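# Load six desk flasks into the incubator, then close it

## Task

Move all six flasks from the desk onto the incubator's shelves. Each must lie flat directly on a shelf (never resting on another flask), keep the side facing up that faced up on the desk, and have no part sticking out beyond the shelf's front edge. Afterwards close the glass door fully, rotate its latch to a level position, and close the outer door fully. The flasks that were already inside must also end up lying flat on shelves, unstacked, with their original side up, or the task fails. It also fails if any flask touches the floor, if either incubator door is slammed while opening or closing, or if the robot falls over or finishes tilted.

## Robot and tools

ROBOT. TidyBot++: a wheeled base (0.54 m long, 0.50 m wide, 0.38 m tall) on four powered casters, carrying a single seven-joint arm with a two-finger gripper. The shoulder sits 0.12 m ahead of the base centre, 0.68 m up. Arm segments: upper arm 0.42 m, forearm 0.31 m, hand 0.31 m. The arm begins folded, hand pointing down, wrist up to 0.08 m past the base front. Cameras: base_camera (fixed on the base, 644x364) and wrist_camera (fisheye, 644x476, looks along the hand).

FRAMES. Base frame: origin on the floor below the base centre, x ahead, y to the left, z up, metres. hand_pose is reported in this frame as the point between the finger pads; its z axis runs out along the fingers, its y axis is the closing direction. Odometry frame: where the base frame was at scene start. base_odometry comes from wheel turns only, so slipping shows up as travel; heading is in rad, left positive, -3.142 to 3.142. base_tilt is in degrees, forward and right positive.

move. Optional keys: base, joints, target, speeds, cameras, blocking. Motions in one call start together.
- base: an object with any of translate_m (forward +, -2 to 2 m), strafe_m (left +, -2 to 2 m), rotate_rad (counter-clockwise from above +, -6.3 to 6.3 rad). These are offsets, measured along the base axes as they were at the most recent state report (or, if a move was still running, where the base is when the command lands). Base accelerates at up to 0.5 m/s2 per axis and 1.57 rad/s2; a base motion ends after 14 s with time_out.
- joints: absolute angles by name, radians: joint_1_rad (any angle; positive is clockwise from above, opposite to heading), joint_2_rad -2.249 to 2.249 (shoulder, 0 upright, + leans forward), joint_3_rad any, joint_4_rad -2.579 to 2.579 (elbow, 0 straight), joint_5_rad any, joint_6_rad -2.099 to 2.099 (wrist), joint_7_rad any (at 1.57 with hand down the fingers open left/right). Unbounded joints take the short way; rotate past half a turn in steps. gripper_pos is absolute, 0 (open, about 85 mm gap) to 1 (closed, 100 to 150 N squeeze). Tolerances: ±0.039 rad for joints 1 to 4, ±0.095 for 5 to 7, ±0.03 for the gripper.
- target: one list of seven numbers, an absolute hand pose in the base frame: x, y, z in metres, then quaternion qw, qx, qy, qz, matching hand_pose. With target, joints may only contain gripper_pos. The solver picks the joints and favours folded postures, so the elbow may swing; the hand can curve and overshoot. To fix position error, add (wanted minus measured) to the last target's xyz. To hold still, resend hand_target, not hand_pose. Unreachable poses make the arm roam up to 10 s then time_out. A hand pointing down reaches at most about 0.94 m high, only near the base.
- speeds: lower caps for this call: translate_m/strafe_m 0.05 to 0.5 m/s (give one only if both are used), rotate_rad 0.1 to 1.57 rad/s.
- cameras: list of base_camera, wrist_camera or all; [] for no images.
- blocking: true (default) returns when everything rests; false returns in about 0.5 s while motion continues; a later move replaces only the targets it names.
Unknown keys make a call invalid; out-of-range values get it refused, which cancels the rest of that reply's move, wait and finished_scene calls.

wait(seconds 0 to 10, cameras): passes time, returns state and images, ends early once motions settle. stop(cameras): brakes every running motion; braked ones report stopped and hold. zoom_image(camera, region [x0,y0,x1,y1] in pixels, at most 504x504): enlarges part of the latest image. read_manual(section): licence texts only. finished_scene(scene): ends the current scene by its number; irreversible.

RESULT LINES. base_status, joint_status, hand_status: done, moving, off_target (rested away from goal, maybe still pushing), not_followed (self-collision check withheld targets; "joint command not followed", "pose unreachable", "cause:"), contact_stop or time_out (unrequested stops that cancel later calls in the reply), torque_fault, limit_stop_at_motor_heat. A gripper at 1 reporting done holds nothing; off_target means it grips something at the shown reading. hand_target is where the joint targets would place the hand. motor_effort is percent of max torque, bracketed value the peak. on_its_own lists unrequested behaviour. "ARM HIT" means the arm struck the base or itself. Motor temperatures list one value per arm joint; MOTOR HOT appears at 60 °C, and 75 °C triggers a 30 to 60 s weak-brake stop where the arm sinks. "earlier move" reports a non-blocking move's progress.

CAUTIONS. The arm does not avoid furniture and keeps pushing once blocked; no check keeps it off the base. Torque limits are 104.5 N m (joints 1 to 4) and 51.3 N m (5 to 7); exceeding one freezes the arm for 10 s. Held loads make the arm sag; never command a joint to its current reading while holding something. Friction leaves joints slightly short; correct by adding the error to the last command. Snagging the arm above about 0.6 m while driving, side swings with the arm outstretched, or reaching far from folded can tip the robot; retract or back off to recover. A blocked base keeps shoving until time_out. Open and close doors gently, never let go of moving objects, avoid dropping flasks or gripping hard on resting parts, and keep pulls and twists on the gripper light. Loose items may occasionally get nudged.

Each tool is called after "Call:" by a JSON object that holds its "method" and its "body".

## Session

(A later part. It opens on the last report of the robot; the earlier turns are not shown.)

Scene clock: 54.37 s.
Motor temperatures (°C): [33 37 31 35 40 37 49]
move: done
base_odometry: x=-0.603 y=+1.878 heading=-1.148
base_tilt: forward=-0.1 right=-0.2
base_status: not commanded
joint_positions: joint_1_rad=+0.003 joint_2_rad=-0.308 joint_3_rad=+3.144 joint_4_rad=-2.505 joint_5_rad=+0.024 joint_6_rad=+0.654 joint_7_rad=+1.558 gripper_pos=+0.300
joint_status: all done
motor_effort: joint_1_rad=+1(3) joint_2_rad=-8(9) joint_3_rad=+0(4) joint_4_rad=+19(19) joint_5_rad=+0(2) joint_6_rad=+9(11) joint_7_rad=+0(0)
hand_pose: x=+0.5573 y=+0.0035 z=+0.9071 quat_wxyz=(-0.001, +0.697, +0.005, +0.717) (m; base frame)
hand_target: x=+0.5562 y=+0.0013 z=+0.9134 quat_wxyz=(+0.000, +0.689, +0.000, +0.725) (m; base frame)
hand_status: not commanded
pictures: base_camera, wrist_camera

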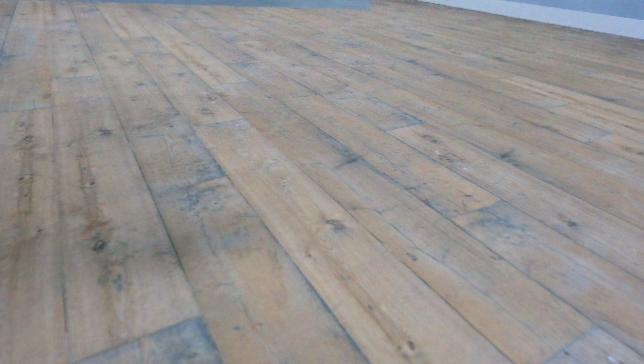

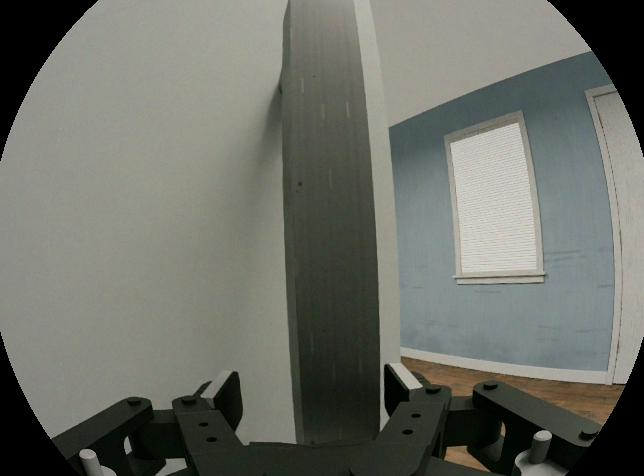

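Open fully and back away.

Call:
{"method": "move", "body": {"joints": {"gripper_pos": 0.0}, "cameras": []}}

Call:
{"method": "move", "body": {"base": {"translate_m": -0.25}, "speeds": {"translate_m": 0.2}}}

Scene clock: 55.20 s.
Motor temperatures (°C): [33 37 31 35 40 37 49]
move: done
base_odometry: x=-0.603 y=+1.878 heading=-1.148
base_tilt: forward=-0.1 right=-0.2
base_status: not commanded
joint_positions: joint_1_rad=+0.003 joint_2_rad=-0.308 joint_3_rad=+3.144 joint_4_rad=-2.505 joint_5_rad=+0.024 joint_6_rad=+0.654 joint_7_rad=+1.558 gripper_pos=+0.000
joint_status: all done
motor_effort: joint_1_rad=+2(2) joint_2_rad=-8(8) joint_3_rad=+0(1) joint_4_rad=+18(19) joint_5_rad=-1(1) joint_6_rad=+8(9) joint_7_rad=+0(0)
hand_pose: x=+0.5573 y=+0.0035 z=+0.9071 quat_wxyz=(-0.001, +0.697, +0.005, +0.717) (m; base frame)
hand_target: x=+0.5562 y=+0.0013 z=+0.9134 quat_wxyz=(+0.000, +0.689, +0.000, +0.725) (m; base frame)
hand_status: not commanded
pictures: none
No camera images: "cameras" was empty.

Scene clock: 57.20 s.
Motor temperatures (°C): [33 37 31 35 40 37 49]
move: done
base_odometry: x=-0.705 y=+2.106 heading=-1.148
base_tilt: forward=-0.1 right=-0.2
base_status: done
joint_positions: joint_1_rad=+0.003 joint_2_rad=-0.309 joint_3_rad=+3.144 joint_4_rad=-2.505 joint_5_rad=+0.024 joint_6_rad=+0.654 joint_7_rad=+1.558 gripper_pos=+0.000
joint_status: not commanded
motor_effort: joint_1_rad=+2(2) joint_2_rad=-9(11) joint_3_rad=+0(1) joint_4_rad=+18(19) joint_5_rad=-1(2) joint_6_rad=+8(9) joint_7_rad=+0(0)
hand_pose: x=+0.5571 y=+0.0035 z=+0.9074 quat_wxyz=(-0.001, +0.697, +0.005, +0.717) (m; base frame)
hand_target: x=+0.5562 y=+0.0013 z=+0.9134 quat_wxyz=(+0.000, +0.689, +0.000, +0.725) (m; base frame)
hand_status: not commanded
pictures: base_camera, wrist_camera

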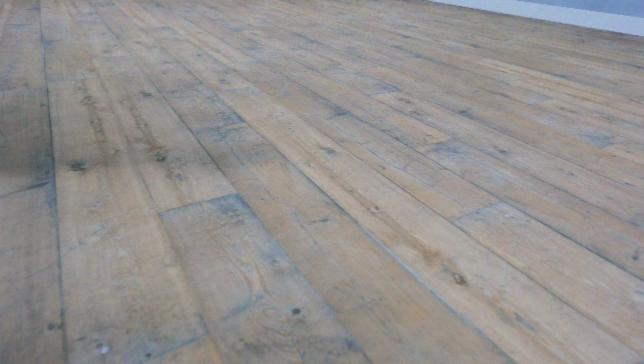

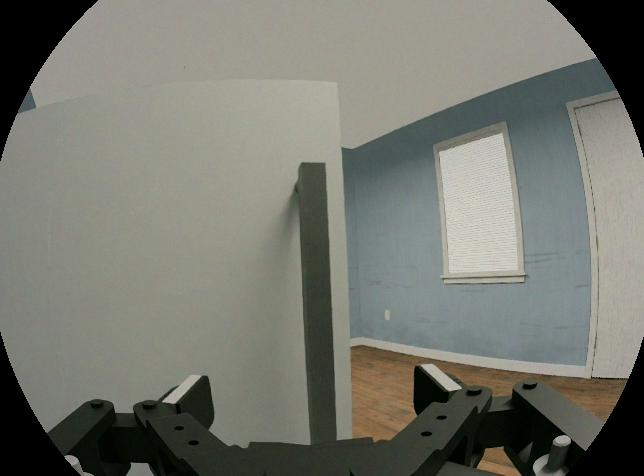

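Call:
{"method": "move", "body": {"base": {"strafe_m": -0.42}}}

Call:
{"method": "move", "body": {"base": {"translate_m": 1.45}, "cameras": []}}

Call:
{"method": "move", "body": {"base": {"rotate_rad": 2.158}}}

Scene clock: 60.67 s.
Motor temperatures (°C): [33 37 31 35 40 37 49]
move: done
base_odometry: x=-1.089 y=+1.934 heading=-1.148
base_tilt: forward=-0.1 right=-0.2
base_status: done
joint_positions: joint_1_rad=+0.003 joint_2_rad=-0.309 joint_3_rad=+3.145 joint_4_rad=-2.505 joint_5_rad=+0.024 joint_6_rad=+0.654 joint_7_rad=+1.558 gripper_pos=+0.000
joint_status: not commanded
motor_effort: joint_1_rad=+2(3) joint_2_rad=-8(9) joint_3_rad=+1(2) joint_4_rad=+18(19) joint_5_rad=-1(2) joint_6_rad=+8(9) joint_7_rad=+0(0)
hand_pose: x=+0.5571 y=+0.0032 z=+0.9074 quat_wxyz=(-0.001, +0.697, +0.005, +0.717) (m; base frame)
hand_target: x=+0.5562 y=+0.0013 z=+0.9134 quat_wxyz=(+0.000, +0.689, +0.000, +0.725) (m; base frame)
hand_status: not commanded
pictures: base_camera, wrist_camera

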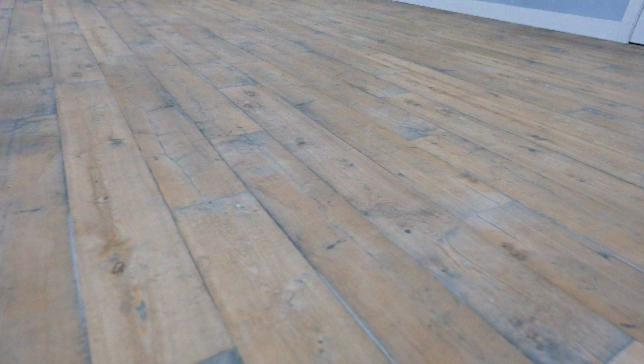

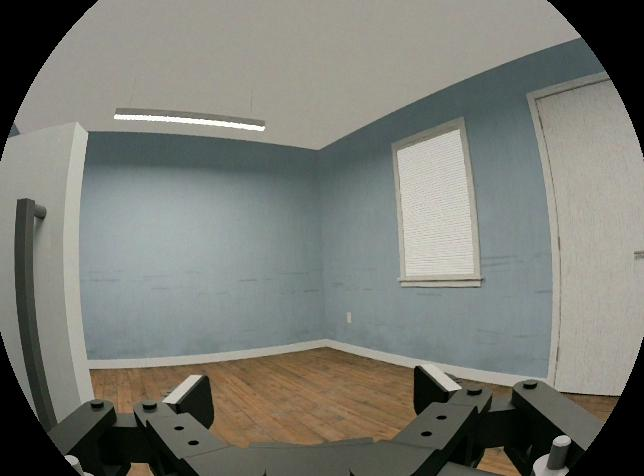

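Scene clock: 64.60 s.
Motor temperatures (°C): [33 37 31 35 40 37 49]
move: done
base_odometry: x=-0.494 y=+0.611 heading=-1.149
base_tilt: forward=-0.1 right=-0.2
base_status: done
joint_positions: joint_1_rad=+0.003 joint_2_rad=-0.309 joint_3_rad=+3.145 joint_4_rad=-2.505 joint_5_rad=+0.024 joint_6_rad=+0.654 joint_7_rad=+1.558 gripper_pos=+0.000
joint_status: not commanded
motor_effort: joint_1_rad=+1(2) joint_2_rad=-8(10) joint_3_rad=+1(1) joint_4_rad=+18(19) joint_5_rad=+0(1) joint_6_rad=+8(9) joint_7_rad=+0(0)
hand_pose: x=+0.5572 y=+0.0032 z=+0.9072 quat_wxyz=(-0.001, +0.697, +0.005, +0.717) (m; base frame)
hand_target: x=+0.5562 y=+0.0013 z=+0.9134 quat_wxyz=(+0.000, +0.689, +0.000, +0.725) (m; base frame)
hand_status: not commanded
pictures: none
No camera images: "cameras" was empty.

Scene clock: 67.27 s.
Motor temperatures (°C): [33 37 31 35 40 37 49]
move: done
base_odometry: x=-0.494 y=+0.611 heading=+1.008
base_tilt: forward=-0.1 right=-0.2
base_status: done
joint_positions: joint_1_rad=+0.002 joint_2_rad=-0.309 joint_3_rad=+3.144 joint_4_rad=-2.505 joint_5_rad=+0.024 joint_6_rad=+0.654 joint_7_rad=+1.558 gripper_pos=+0.000
joint_status: not commanded
motor_effort: joint_1_rad=+1(3) joint_2_rad=-8(9) joint_3_rad=+0(2) joint_4_rad=+18(19) joint_5_rad=+0(2) joint_6_rad=+8(9) joint_7_rad=+0(0)
hand_pose: x=+0.5572 y=+0.0037 z=+0.9072 quat_wxyz=(-0.002, +0.697, +0.005, +0.717) (m; base frame)
hand_target: x=+0.5562 y=+0.0013 z=+0.9134 quat_wxyz=(+0.000, +0.689, +0.000, +0.725) (m; base frame)
hand_status: not commanded
pictures: base_camera, wrist_camera

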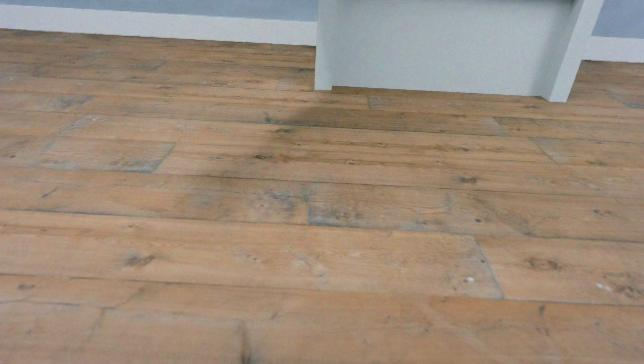

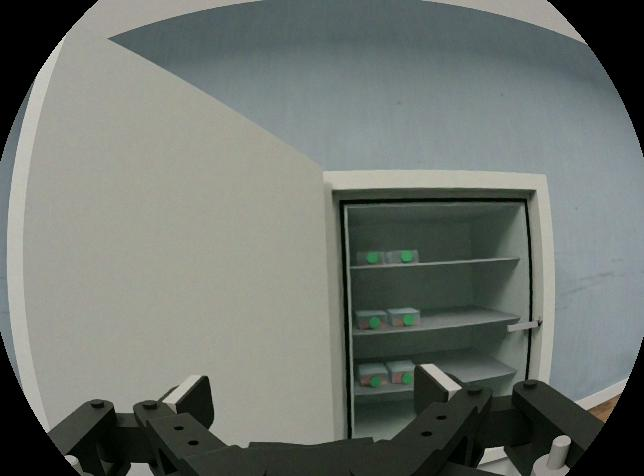

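Call:
{"method": "zoom_image", "body": {"camera": "wrist_camera", "region": [310, 150, 570, 460]}}

Scaled by 1.626.

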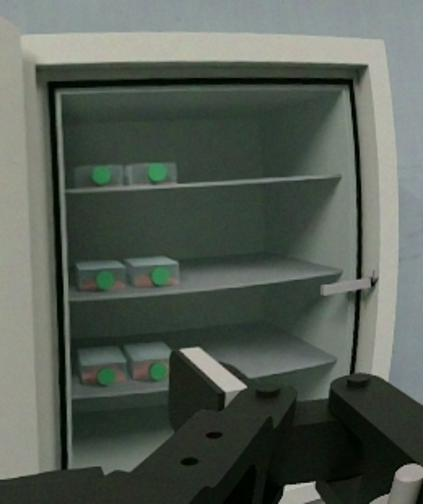

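Call:
{"method": "move", "body": {"base": {"rotate_rad": -0.15}, "cameras": []}}

Call:
{"method": "move", "body": {"base": {"strafe_m": -0.45}}}

Scene clock: 68.80 s.
Motor temperatures (°C): [33 37 31 35 40 37 49]
move: done
base_odometry: x=-0.494 y=+0.611 heading=+0.859
base_tilt: forward=-0.1 right=-0.2
base_status: done
joint_positions: joint_1_rad=+0.002 joint_2_rad=-0.309 joint_3_rad=+3.145 joint_4_rad=-2.505 joint_5_rad=+0.024 joint_6_rad=+0.654 joint_7_rad=+1.558 gripper_pos=+0.000
joint_status: not commanded
motor_effort: joint_1_rad=+1(3) joint_2_rad=-8(8) joint_3_rad=+0(2) joint_4_rad=+18(19) joint_5_rad=-1(1) joint_6_rad=+8(9) joint_7_rad=+0(0)
hand_pose: x=+0.5572 y=+0.0034 z=+0.9072 quat_wxyz=(-0.001, +0.697, +0.005, +0.717) (m; base frame)
hand_target: x=+0.5562 y=+0.0013 z=+0.9134 quat_wxyz=(+0.000, +0.689, +0.000, +0.725) (m; base frame)
hand_status: not commanded
pictures: none
No camera images: "cameras" was empty.

Scene clock: 70.83 s.
Motor temperatures (°C): [33 37 31 35 40 37 49]
move: done
base_odometry: x=-0.153 y=+0.317 heading=+0.860
base_tilt: forward=-0.1 right=-0.2
base_status: done
joint_positions: joint_1_rad=+0.002 joint_2_rad=-0.309 joint_3_rad=+3.145 joint_4_rad=-2.505 joint_5_rad=+0.024 joint_6_rad=+0.654 joint_7_rad=+1.558 gripper_pos=+0.000
joint_status: not commanded
motor_effort: joint_1_rad=+2(3) joint_2_rad=-8(9) joint_3_rad=+1(3) joint_4_rad=+19(19) joint_5_rad=-1(2) joint_6_rad=+9(9) joint_7_rad=+0(0)
hand_pose: x=+0.5572 y=+0.0031 z=+0.9072 quat_wxyz=(-0.001, +0.697, +0.005, +0.717) (m; base frame)
hand_target: x=+0.5562 y=+0.0013 z=+0.9134 quat_wxyz=(+0.000, +0.689, +0.000, +0.725) (m; base frame)
hand_status: not commanded
pictures: base_camera, wrist_camera

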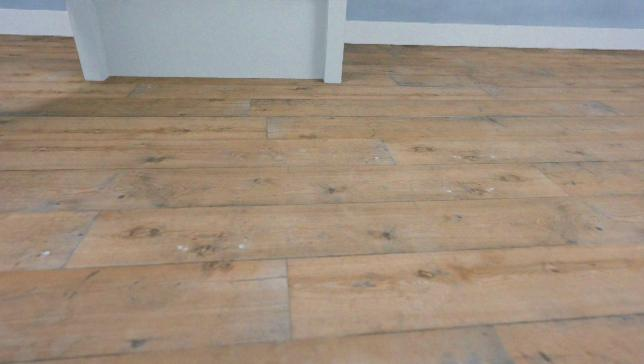

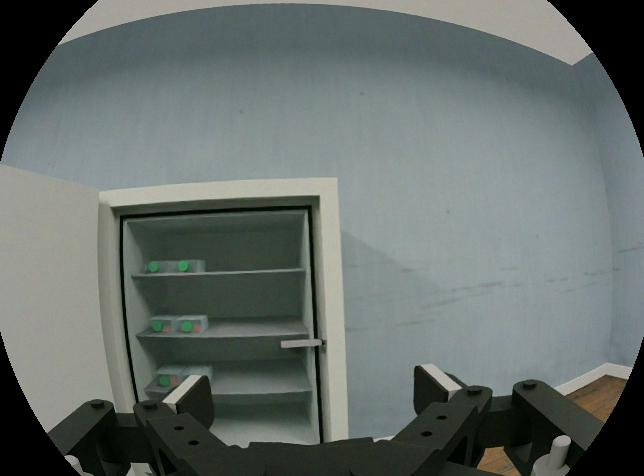

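Call:
{"method": "zoom_image", "body": {"camera": "wrist_camera", "region": [240, 280, 360, 400]}}

Call:
{"method": "zoom_image", "body": {"camera": "wrist_camera", "region": [90, 170, 360, 450]}}

Scaled by 4.200.

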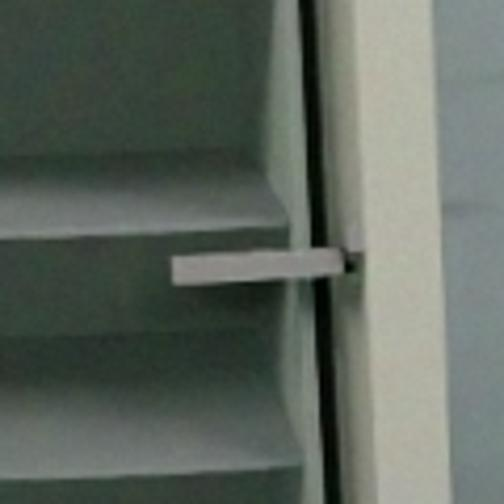

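Scaled by 1.800.

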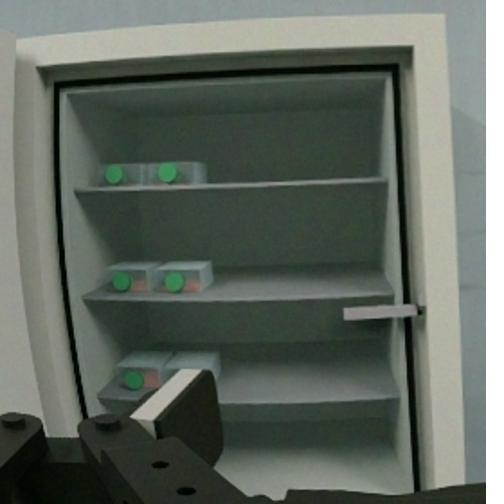

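Call:
{"method": "move", "body": {"target": [0.68, 0.0, 0.9, 0, 0.7071, 0, 0.7071], "joints": {"gripper_pos": 1.0}, "base": {"translate_m": 0.4, "strafe_m": 0.06}}}

Scene clock: 76.03 s.
Motor temperatures (°C): [33 37 31 35 40 37 49]
move: done
base_odometry: x=+0.062 y=+0.659 heading=+0.860
base_tilt: forward=-0.1 right=-0.2
base_status: done
joint_positions: joint_1_rad=+0.002 joint_2_rad=+0.027 joint_3_rad=+3.145 joint_4_rad=-2.252 joint_5_rad=+0.024 joint_6_rad=+0.659 joint_7_rad=+1.558 gripper_pos=+0.999
joint_status: all done
motor_effort: joint_1_rad=+1(3) joint_2_rad=-21(24) joint_3_rad=+0(1) joint_4_rad=+18(20) joint_5_rad=+0(1) joint_6_rad=+9(9) joint_7_rad=+0(0)
hand_pose: x=+0.6801 y=+0.0028 z=+0.8822 quat_wxyz=(-0.001, +0.725, +0.005, +0.689) (m; base frame)
hand_target: x=+0.6800 y=+0.0000 z=+0.9000 quat_wxyz=(+0.000, +0.707, +0.000, +0.707) (m; base frame)
hand_status: done (0.018 m and 2.9 deg from the pose sent, 0.123 m and 1.7 deg at the start)
pictures: base_camera, wrist_camera

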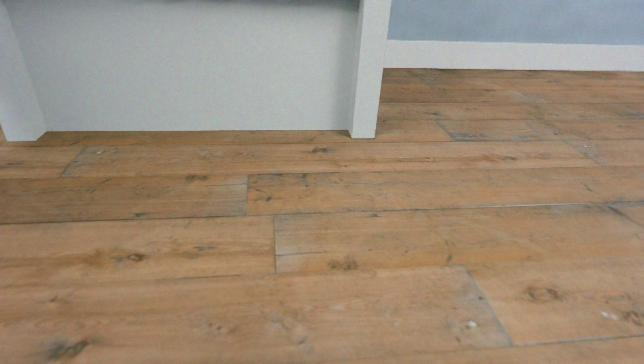

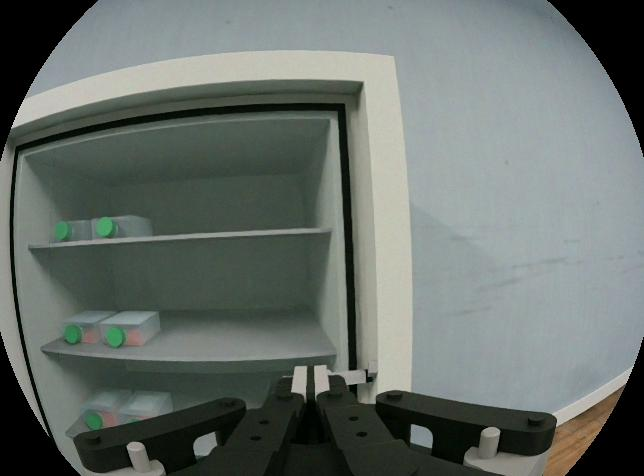

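Call:
{"method": "move", "body": {"target": [0.68, 0.0, 0.83, 0, 0.7071, 0, 0.7071], "base": {"translate_m": 0.22, "strafe_m": -0.03}}}

Scene clock: 78.40 s.
Motor temperatures (°C): [33 37 31 35 40 37 49]
move: done
base_odometry: x=+0.229 y=+0.807 heading=+0.860
base_tilt: forward=-0.1 right=-0.2
base_status: done
joint_positions: joint_1_rad=+0.001 joint_2_rad=+0.200 joint_3_rad=+3.146 joint_4_rad=-2.365 joint_5_rad=+0.024 joint_6_rad=+0.957 joint_7_rad=+1.558 gripper_pos=+0.999
joint_status: not commanded
motor_effort: joint_1_rad=+1(2) joint_2_rad=-23(28) joint_3_rad=+0(1) joint_4_rad=+14(19) joint_5_rad=+0(2) joint_6_rad=+9(9) joint_7_rad=+0(0)
hand_pose: x=+0.6851 y=+0.0045 z=+0.8190 quat_wxyz=(-0.005, +0.720, +0.005, +0.694) (m; base frame)
hand_target: x=+0.6800 y=+0.0000 z=+0.8300 quat_wxyz=(+0.000, +0.707, +0.000, +0.707) (m; base frame)
hand_status: done (0.013 m and 2.3 deg from the pose sent, 0.052 m and 2.9 deg at the start)
pictures: base_camera, wrist_camera

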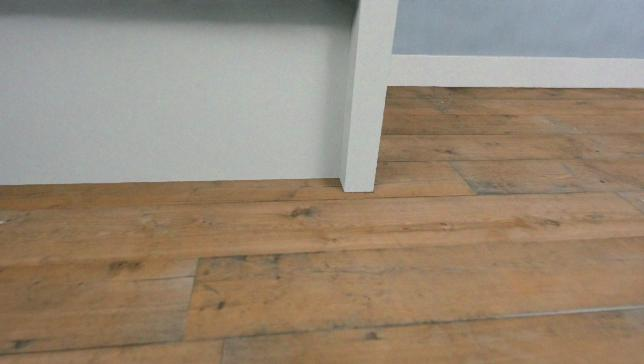

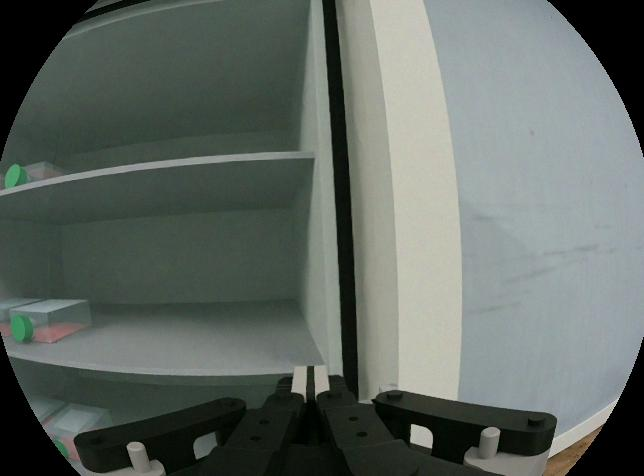

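Call:
{"method": "move", "body": {"target": [0.68, 0.0, 0.63, 0, 0.7071, 0, 0.7071]}}

Scene clock: 81.47 s.
Motor temperatures (°C): [33 37 31 35 40 37 49]
move: done
base_odometry: x=+0.229 y=+0.807 heading=+0.860
base_tilt: forward=-0.1 right=-0.2
base_status: not commanded
joint_positions: joint_1_rad=+0.001 joint_2_rad=+0.924 joint_3_rad=+3.146 joint_4_rad=-2.479 joint_5_rad=+0.024 joint_6_rad=+1.813 joint_7_rad=+1.558 gripper_pos=+0.999
joint_status: not commanded
motor_effort: joint_1_rad=+2(2) joint_2_rad=-33(34) joint_3_rad=-1(1) joint_4_rad=+1(14) joint_5_rad=+0(1) joint_6_rad=+8(10) joint_7_rad=+0(0)
hand_pose: x=+0.6849 y=+0.0060 z=+0.6259 quat_wxyz=(-0.012, +0.714, +0.001, +0.700) (m; base frame)
hand_target: x=+0.6800 y=+0.0000 z=+0.6300 quat_wxyz=(+0.000, +0.707, +0.000, +0.707) (m; base frame)
hand_status: done (0.009 m and 1.8 deg from the pose sent, 0.189 m and 2.3 deg at the start)
pictures: base_camera, wrist_camera

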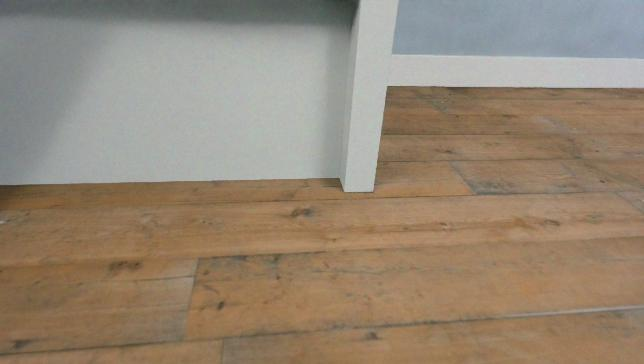

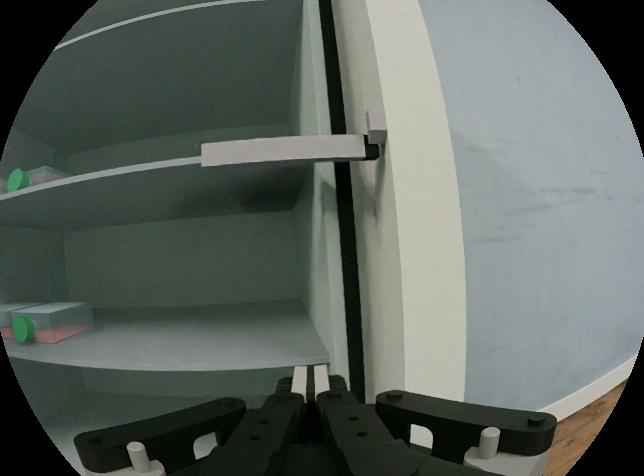

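Call:
{"method": "zoom_image", "body": {"camera": "wrist_camera", "region": [190, 80, 430, 260]}}

Scaled by 2.100.

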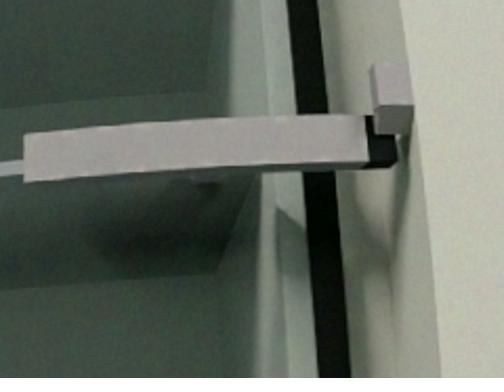

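Call:
{"method": "move", "body": {"target": [0.68, 0.0, 0.85, 0, 0.7071, 0, 0.7071], "base": {"strafe_m": 0.02}, "cameras": []}}

Call:
{"method": "move", "body": {"joints": {"joint_7_rad": -1.575}}}

Scene clock: 85.20 s.
Motor temperatures (°C): [33 38 31 35 40 37 49]
move: done
base_odometry: x=+0.214 y=+0.820 heading=+0.860
base_tilt: forward=-0.1 right=-0.2
base_status: done
joint_positions: joint_1_rad=-0.009 joint_2_rad=+0.152 joint_3_rad=+3.150 joint_4_rad=-2.357 joint_5_rad=+0.024 joint_6_rad=+0.963 joint_7_rad=+1.558 gripper_pos=+0.999
joint_status: not commanded
motor_effort: joint_1_rad=+1(3) joint_2_rad=-22(35) joint_3_rad=+0(2) joint_4_rad=+15(15) joint_5_rad=-1(1) joint_6_rad=+8(9) joint_7_rad=+0(0)
hand_pose: x=+0.6797 y=+0.0079 z=+0.8517 quat_wxyz=(-0.006, +0.698, +0.008, +0.716) (m; base frame)
hand_target: x=+0.6800 y=+0.0000 z=+0.8500 quat_wxyz=(+0.000, +0.707, +0.000, +0.707) (m; base frame)
hand_status: done (0.008 m and 1.8 deg from the pose sent, 0.224 m and 1.8 deg at the start)
pictures: none
No camera images: "cameras" was empty.

Scene clock: 88.60 s.
Motor temperatures (°C): [33 38 31 35 40 37 49]
move: done
base_odometry: x=+0.214 y=+0.820 heading=+0.860
base_tilt: forward=-0.1 right=-0.2
base_status: not commanded
joint_positions: joint_1_rad=-0.009 joint_2_rad=+0.152 joint_3_rad=+3.150 joint_4_rad=-2.357 joint_5_rad=+0.024 joint_6_rad=+0.961 joint_7_rad=-1.540 gripper_pos=+0.999
joint_status: all done
motor_effort: joint_1_rad=+1(2) joint_2_rad=-22(22) joint_3_rad=+0(0) joint_4_rad=+15(16) joint_5_rad=-1(1) joint_6_rad=+9(9) joint_7_rad=+0(1)
hand_pose: x=+0.6799 y=+0.0079 z=+0.8514 quat_wxyz=(-0.715, +0.023, -0.699, +0.009) (m; base frame)
hand_target: x=+0.6800 y=+0.0000 z=+0.8500 quat_wxyz=(-0.707, +0.001, -0.707, +0.001) (m; base frame)
hand_status: not commanded
pictures: base_camera, wrist_camera

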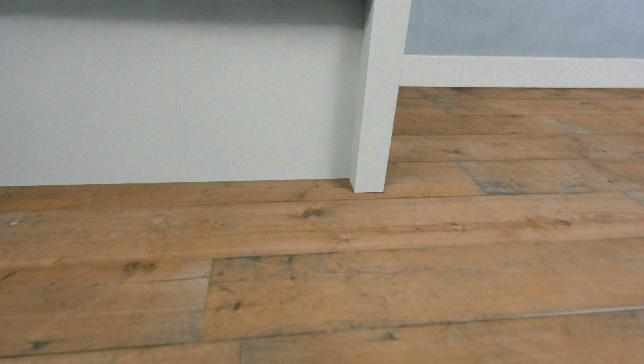

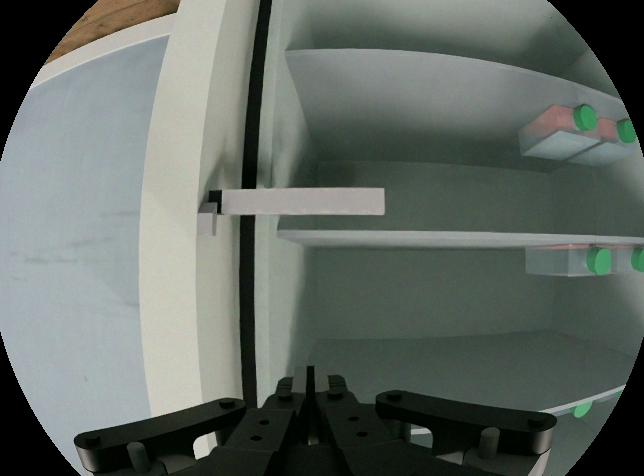

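Call:
{"method": "move", "body": {"base": {"translate_m": 0.12}, "speeds": {"translate_m": 0.15}}}

Scene clock: 90.33 s.
Motor temperatures (°C): [33 38 31 35 40 37 49]
move: done
base_odometry: x=+0.292 y=+0.911 heading=+0.860
base_tilt: forward=-0.1 right=-0.2
base_status: done
joint_positions: joint_1_rad=-0.009 joint_2_rad=+0.134 joint_3_rad=+3.150 joint_4_rad=-2.359 joint_5_rad=+0.024 joint_6_rad=+0.953 joint_7_rad=-1.541 gripper_pos=+0.999
joint_status: not commanded
motor_effort: joint_1_rad=+1(2) joint_2_rad=-20(25) joint_3_rad=+0(0) joint_4_rad=+18(21) joint_5_rad=+0(2) joint_6_rad=+9(9) joint_7_rad=+0(0)
hand_pose: x=+0.6763 y=+0.0079 z=+0.8582 quat_wxyz=(-0.718, +0.023, -0.695, +0.009) (m; base frame)
hand_target: x=+0.6800 y=+0.0000 z=+0.8500 quat_wxyz=(-0.707, +0.001, -0.707, +0.001) (m; base frame)
hand_status: not commanded
pictures: base_camera, wrist_camera

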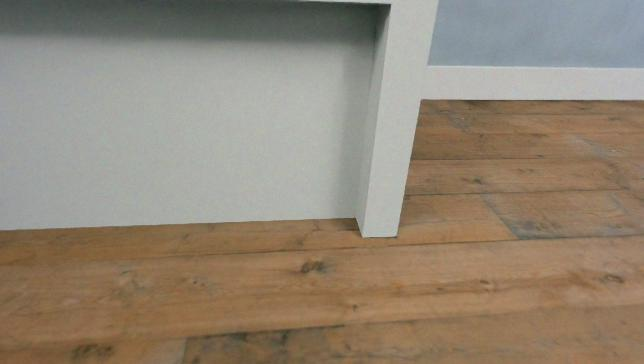

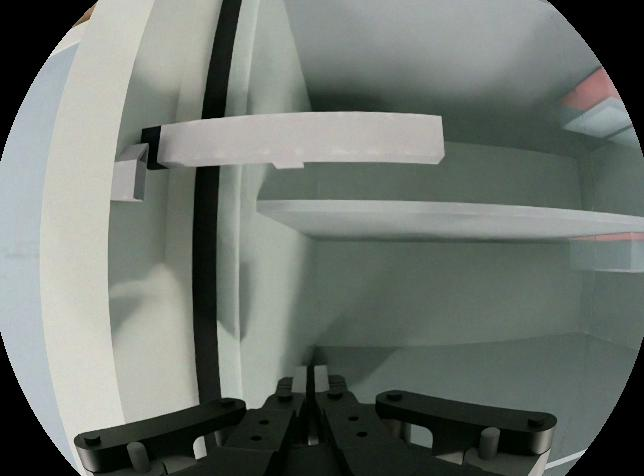

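Call:
{"method": "zoom_image", "body": {"camera": "wrist_camera", "region": [100, 80, 460, 240]}}

Scaled by 1.400.

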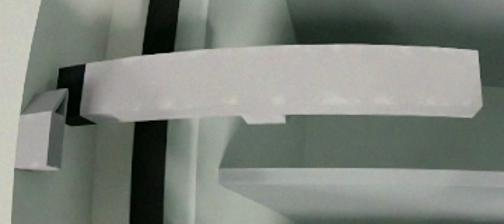

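Call:
{"method": "move", "body": {"target": [0.68, 0.0, 0.79, 0.7071, 0, 0.7071, 0]}}

Scene clock: 93.07 s.
Motor temperatures (°C): [33 38 31 35 40 37 49]
move: off_target
base_odometry: x=+0.292 y=+0.911 heading=+0.860
base_tilt: forward=-0.1 right=-0.2
base_status: not commanded
joint_positions: joint_1_rad=+0.645 joint_2_rad=+0.405 joint_3_rad=+2.326 joint_4_rad=-2.415 joint_5_rad=-0.067 joint_6_rad=+1.204 joint_7_rad=-1.231 gripper_pos=+0.999
joint_status: not commanded
motor_effort: joint_1_rad=-1(3) joint_2_rad=-15(21) joint_3_rad=-4(4) joint_4_rad=+14(18) joint_5_rad=+2(3) joint_6_rad=+2(9) joint_7_rad=+0(0)
hand_pose: x=+0.6758 y=+0.0163 z=+0.8162 quat_wxyz=(-0.725, +0.023, -0.688, -0.010) (m; base frame)
hand_target: x=+0.6800 y=+0.0000 z=+0.7900 quat_wxyz=(-0.707, +0.000, -0.707, +0.000) (m; base frame)
hand_status: off_target (0.031 m and 4.2 deg from the pose sent, 0.069 m and 3.4 deg at the start)
pictures: base_camera, wrist_camera

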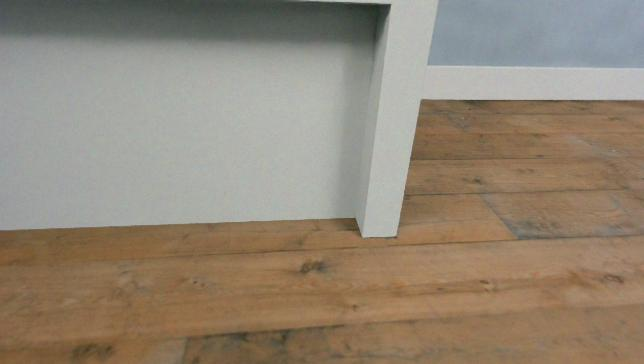

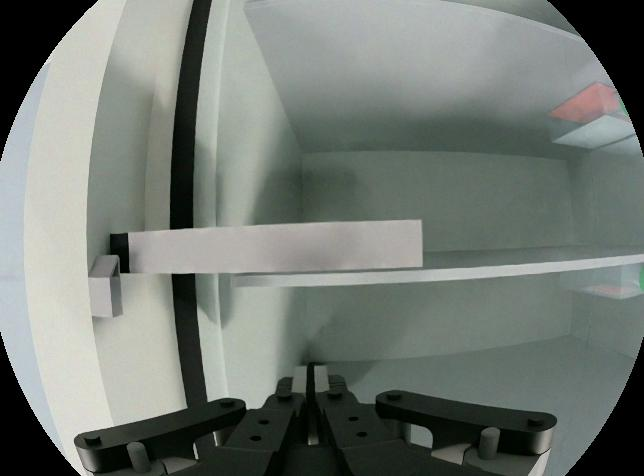

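Call:
{"method": "move", "body": {"joints": {"joint_1_rad": 0, "joint_2_rad": 0.14, "joint_3_rad": 3.1416, "joint_4_rad": -2.35, "joint_5_rad": 0, "joint_6_rad": 0.96, "joint_7_rad": -1.5708}}}

Call:
{"method": "move", "body": {"joints": {"joint_1_rad": 0, "joint_2_rad": 0.425, "joint_3_rad": 3.1416, "joint_4_rad": -2.469, "joint_5_rad": 0, "joint_6_rad": 1.323, "joint_7_rad": -1.5708}}}

Scene clock: 96.13 s.
Motor temperatures (°C): [33 38 31 35 40 37 49]
move: done
base_odometry: x=+0.292 y=+0.911 heading=+0.860
base_tilt: forward=-0.1 right=-0.2
base_status: not commanded
joint_positions: joint_1_rad=+0.015 joint_2_rad=+0.159 joint_3_rad=+3.130 joint_4_rad=-2.362 joint_5_rad=-0.055 joint_6_rad=+1.010 joint_7_rad=-1.532 gripper_pos=+0.999
joint_status: all done
motor_effort: joint_1_rad=+2(4) joint_2_rad=-22(24) joint_3_rad=+0(4) joint_4_rad=+16(19) joint_5_rad=+0(2) joint_6_rad=+9(11) joint_7_rad=+0(1)
hand_pose: x=+0.6786 y=-0.0153 z=+0.8597 quat_wxyz=(-0.727, -0.016, -0.686, +0.020) (m; base frame)
hand_target: x=+0.6794 y=+0.0013 z=+0.8612 quat_wxyz=(-0.721, +0.000, -0.693, +0.000) (m; base frame)
hand_status: not commanded
pictures: base_camera, wrist_camera

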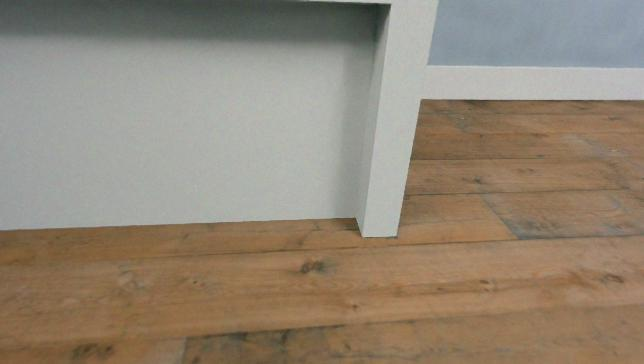

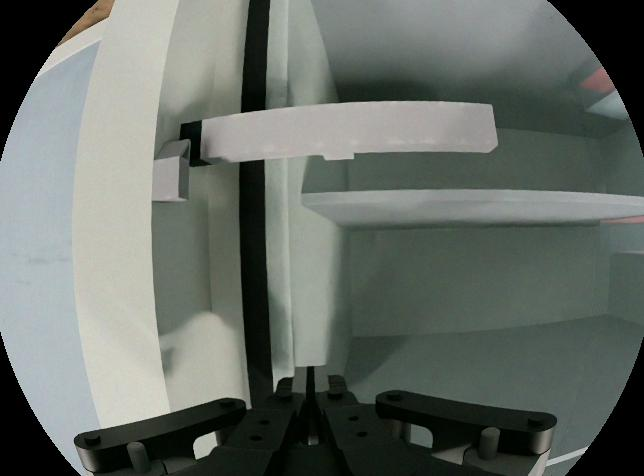

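Scene clock: 97.50 s.
Motor temperatures (°C): [33 38 31 35 40 37 49]
move: done
base_odometry: x=+0.292 y=+0.911 heading=+0.860
base_tilt: forward=-0.1 right=-0.2
base_status: not commanded
joint_positions: joint_1_rad=+0.014 joint_2_rad=+0.391 joint_3_rad=+3.133 joint_4_rad=-2.460 joint_5_rad=-0.054 joint_6_rad=+1.294 joint_7_rad=-1.535 gripper_pos=+0.999
joint_status: all done
motor_effort: joint_1_rad=+1(2) joint_2_rad=-22(25) joint_3_rad=-1(2) joint_4_rad=+10(16) joint_5_rad=+0(1) joint_6_rad=+6(9) joint_7_rad=+0(1)
hand_pose: x=+0.6801 y=-0.0185 z=+0.7740 quat_wxyz=(-0.711, -0.014, -0.702, +0.027) (m; base frame)
hand_target: x=+0.6808 y=+0.0013 z=+0.7603 quat_wxyz=(-0.707, +0.000, -0.707, +0.000) (m; base frame)
hand_status: not commanded
pictures: base_camera, wrist_camera

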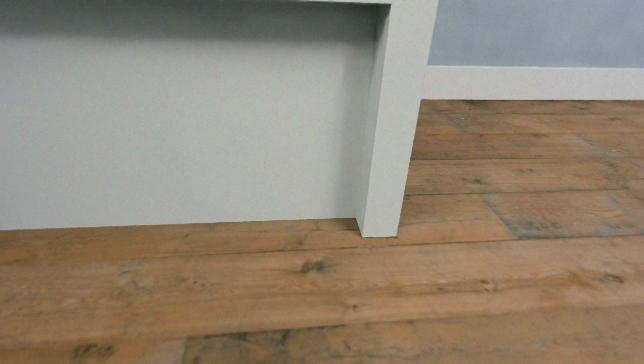

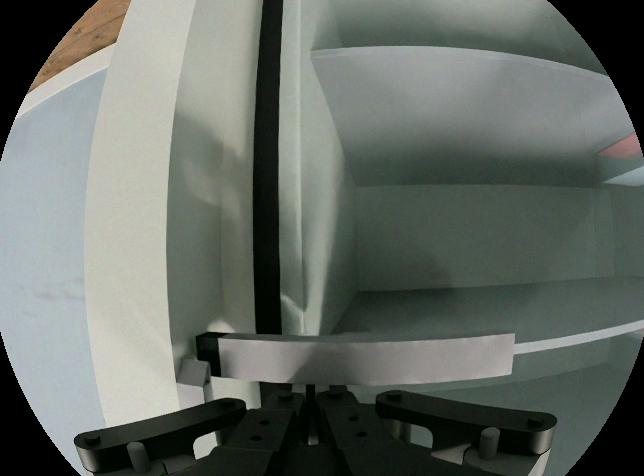

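Call:
{"method": "move", "body": {"base": {"strafe_m": 0.03}, "cameras": []}}

Call:
{"method": "move", "body": {"joints": {"joint_2_rad": 0.56, "joint_4_rad": -2.488, "joint_6_rad": 1.48}}}

Scene clock: 116.20 s.
Motor temperatures (°C): [32 38 31 35 40 37 49]
move: done
base_odometry: x=+0.269 y=+0.931 heading=+0.860
base_tilt: forward=-0.1 right=-0.2
base_status: done
joint_positions: joint_1_rad=+0.018 joint_2_rad=+0.393 joint_3_rad=+3.151 joint_4_rad=-2.463 joint_5_rad=-0.054 joint_6_rad=+1.302 joint_7_rad=-1.535 gripper_pos=+0.999
joint_status: not commanded
motor_effort: joint_1_rad=-2(4) joint_2_rad=-21(23) joint_3_rad=-2(5) joint_4_rad=+11(12) joint_5_rad=+2(4) joint_6_rad=+6(7) joint_7_rad=+0(0)
hand_pose: x=+0.6789 y=-0.0295 z=+0.7740 quat_wxyz=(-0.712, -0.019, -0.701, +0.037) (m; base frame)
hand_target: x=+0.6808 y=+0.0013 z=+0.7603 quat_wxyz=(-0.707, +0.000, -0.707, +0.000) (m; base frame)
hand_status: not commanded
pictures: none
No camera images: "cameras" was empty.

Scene clock: 117.23 s.
Motor temperatures (°C): [32 38 31 35 40 37 49]
move: off_target
base_odometry: x=+0.269 y=+0.931 heading=+0.860
base_tilt: forward=-0.1 right=-0.2
base_status: not commanded
joint_positions: joint_1_rad=+0.018 joint_2_rad=+0.485 joint_3_rad=+3.151 joint_4_rad=-2.483 joint_5_rad=-0.054 joint_6_rad=+1.491 joint_7_rad=-1.535 gripper_pos=+0.999
joint_status: joint_2_rad off_target (ended at +0.485, target +0.560); the others done
motor_effort: joint_1_rad=-1(2) joint_2_rad=-16(21) joint_3_rad=-2(3) joint_4_rad=+10(13) joint_5_rad=+2(3) joint_6_rad=+1(7) joint_7_rad=+0(0)
hand_pose: x=+0.6786 y=-0.0297 z=+0.7738 quat_wxyz=(-0.739, -0.016, -0.673, +0.041) (m; base frame)
hand_target: x=+0.6832 y=+0.0013 z=+0.7262 quat_wxyz=(-0.708, +0.000, -0.706, +0.000) (m; base frame)
hand_status: not commanded
pictures: base_camera, wrist_camera

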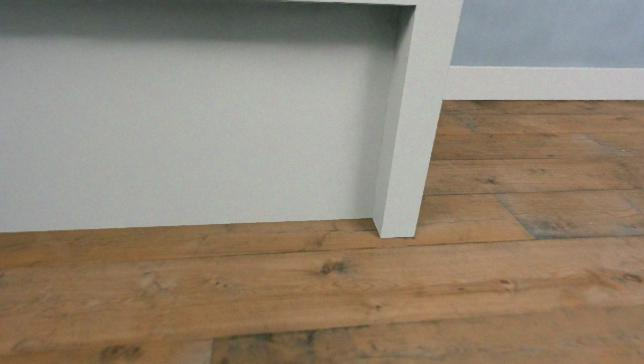

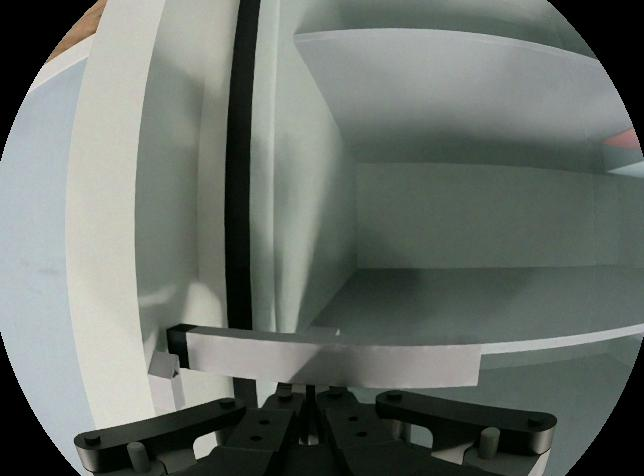

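Call:
{"method": "move", "body": {"joints": {"joint_2_rad": 0.68, "joint_4_rad": -2.5, "joint_6_rad": 1.58}}}

Scene clock: 118.73 s.
Motor temperatures (°C): [32 38 31 35 40 37 48]
move: off_target
base_odometry: x=+0.269 y=+0.931 heading=+0.860
base_tilt: forward=-0.1 right=-0.2
base_status: not commanded
joint_positions: joint_1_rad=+0.018 joint_2_rad=+0.568 joint_3_rad=+3.152 joint_4_rad=-2.489 joint_5_rad=-0.054 joint_6_rad=+1.634 joint_7_rad=-1.535 gripper_pos=+0.999
joint_status: joint_2_rad off_target (ended at +0.568, target +0.680); the others done
motor_effort: joint_1_rad=-3(4) joint_2_rad=-11(16) joint_3_rad=-3(4) joint_4_rad=+7(11) joint_5_rad=+4(4) joint_6_rad=-5(6) joint_7_rad=+0(0)
hand_pose: x=+0.6789 y=-0.0295 z=+0.7690 quat_wxyz=(-0.756, -0.014, -0.653, +0.044) (m; base frame)
hand_target: x=+0.6827 y=+0.0013 z=+0.6858 quat_wxyz=(-0.697, +0.000, -0.717, +0.000) (m; base frame)
hand_status: not commanded
pictures: base_camera, wrist_camera

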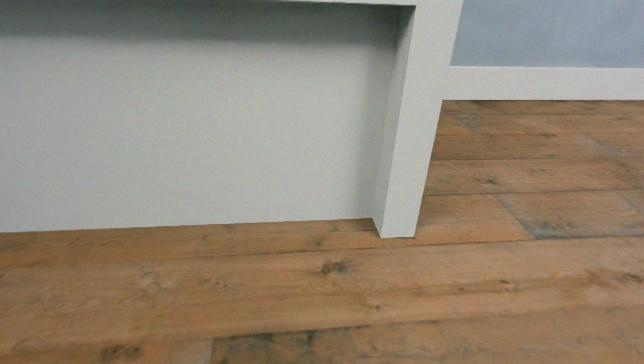

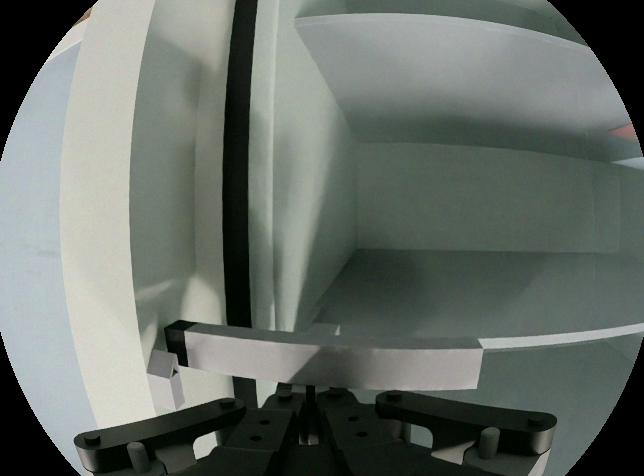

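Call:
{"method": "move", "body": {"joints": {"joint_2_rad": 0.28, "joint_4_rad": -2.42, "joint_6_rad": 1.13}, "cameras": []}}

Call:
{"method": "move", "body": {"base": {"translate_m": -0.13}, "cameras": []}}

Call:
{"method": "move", "body": {"joints": {"joint_1_rad": -0.03, "joint_7_rad": 1.5708, "joint_2_rad": 0.93, "joint_4_rad": -2.51, "joint_6_rad": 1.87}}}

Scene clock: 120.73 s.
Motor temperatures (°C): [32 38 31 35 40 37 48]
move: done
base_odometry: x=+0.269 y=+0.931 heading=+0.860
base_tilt: forward=-0.1 right=-0.2
base_status: not commanded
joint_positions: joint_1_rad=+0.012 joint_2_rad=+0.300 joint_3_rad=+3.151 joint_4_rad=-2.435 joint_5_rad=-0.053 joint_6_rad=+1.178 joint_7_rad=-1.535 gripper_pos=+0.999
joint_status: all done
motor_effort: joint_1_rad=+1(4) joint_2_rad=-24(26) joint_3_rad=+0(4) joint_4_rad=+12(14) joint_5_rad=+0(4) joint_6_rad=+9(10) joint_7_rad=+0(0)
hand_pose: x=+0.6782 y=-0.0257 z=+0.7991 quat_wxyz=(-0.711, -0.019, -0.702, +0.031) (m; base frame)
hand_target: x=+0.6809 y=+0.0013 z=+0.8022 quat_wxyz=(-0.707, +0.000, -0.707, +0.000) (m; base frame)
hand_status: not commanded
pictures: none
No camera images: "cameras" was empty.

Scene clock: 122.00 s.
Motor temperatures (°C): [32 38 31 35 40 37 48]
move: done
base_odometry: x=+0.184 y=+0.832 heading=+0.860
base_tilt: forward=-0.1 right=-0.2
base_status: done
joint_positions: joint_1_rad=+0.010 joint_2_rad=+0.286 joint_3_rad=+3.151 joint_4_rad=-2.424 joint_5_rad=-0.053 joint_6_rad=+1.176 joint_7_rad=-1.535 gripper_pos=+0.999
joint_status: not commanded
motor_effort: joint_1_rad=+1(2) joint_2_rad=-24(27) joint_3_rad=+0(1) joint_4_rad=+12(14) joint_5_rad=+0(1) joint_6_rad=+9(9) joint_7_rad=+0(0)
hand_pose: x=+0.6798 y=-0.0247 z=+0.8110 quat_wxyz=(-0.719, -0.018, -0.694, +0.031) (m; base frame)
hand_target: x=+0.6809 y=+0.0013 z=+0.8022 quat_wxyz=(-0.707, +0.000, -0.707, +0.000) (m; base frame)
hand_status: not commanded
pictures: none
No camera images: "cameras" was empty.

Scene clock: 125.50 s.
Motor temperatures (°C): [32 38 31 35 40 37 48]
move: done
base_odometry: x=+0.184 y=+0.832 heading=+0.860
base_tilt: forward=-0.1 right=-0.2
base_status: not commanded
joint_positions: joint_1_rad=-0.017 joint_2_rad=+0.921 joint_3_rad=+3.151 joint_4_rad=-2.496 joint_5_rad=-0.053 joint_6_rad=+1.826 joint_7_rad=+1.532 gripper_pos=+0.999
joint_status: all done
motor_effort: joint_1_rad=+1(3) joint_2_rad=-33(34) joint_3_rad=+0(1) joint_4_rad=+1(13) joint_5_rad=+0(1) joint_6_rad=+9(10) joint_7_rad=+0(1)
hand_pose: x=+0.6796 y=-0.0087 z=+0.6277 quat_wxyz=(+0.008, +0.714, -0.020, +0.700) (m; base frame)
hand_target: x=+0.6749 y=+0.0180 z=+0.6331 quat_wxyz=(-0.011, +0.707, +0.011, +0.707) (m; base frame)
hand_status: not commanded
pictures: base_camera, wrist_camera

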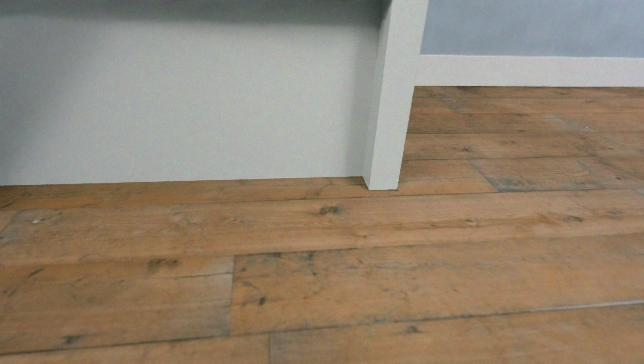

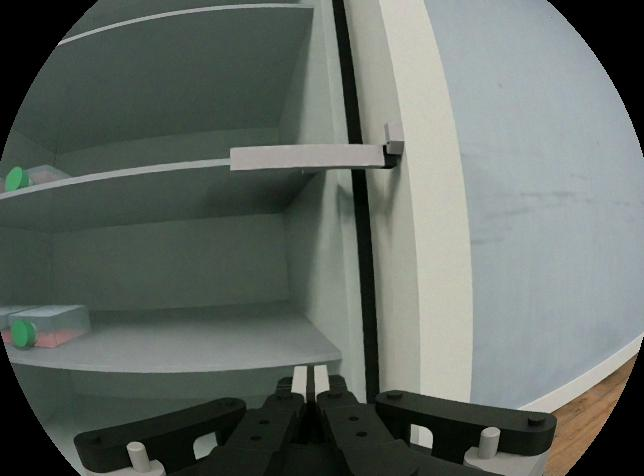

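Call:
{"method": "move", "body": {"base": {"translate_m": 0.08}, "cameras": ["wrist_camera"]}}

Call:
{"method": "zoom_image", "body": {"camera": "wrist_camera", "region": [150, 60, 470, 240]}}

Scene clock: 126.67 s.
Motor temperatures (°C): [32 38 31 35 40 37 48]
move: done
base_odometry: x=+0.236 y=+0.893 heading=+0.860
base_tilt: forward=-0.1 right=-0.2
base_status: done
joint_positions: joint_1_rad=-0.019 joint_2_rad=+0.922 joint_3_rad=+3.151 joint_4_rad=-2.503 joint_5_rad=-0.053 joint_6_rad=+1.829 joint_7_rad=+1.534 gripper_pos=+0.999
joint_status: not commanded
motor_effort: joint_1_rad=+2(3) joint_2_rad=-32(34) joint_3_rad=+0(1) joint_4_rad=+1(3) joint_5_rad=-1(1) joint_6_rad=+8(9) joint_7_rad=+0(0)
hand_pose: x=+0.6773 y=-0.0078 z=+0.6262 quat_wxyz=(+0.009, +0.716, -0.019, +0.698) (m; base frame)
hand_target: x=+0.6749 y=+0.0180 z=+0.6331 quat_wxyz=(-0.011, +0.707, +0.011, +0.707) (m; base frame)
hand_status: not commanded
pictures: wrist_camera

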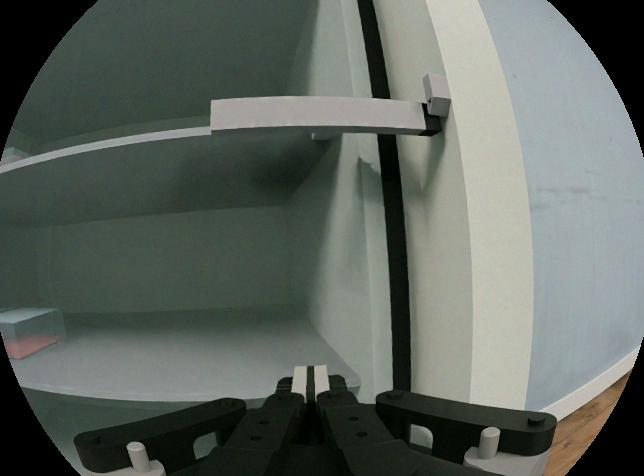

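Scaled by 1.575.

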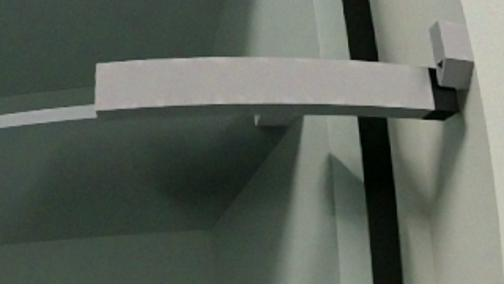

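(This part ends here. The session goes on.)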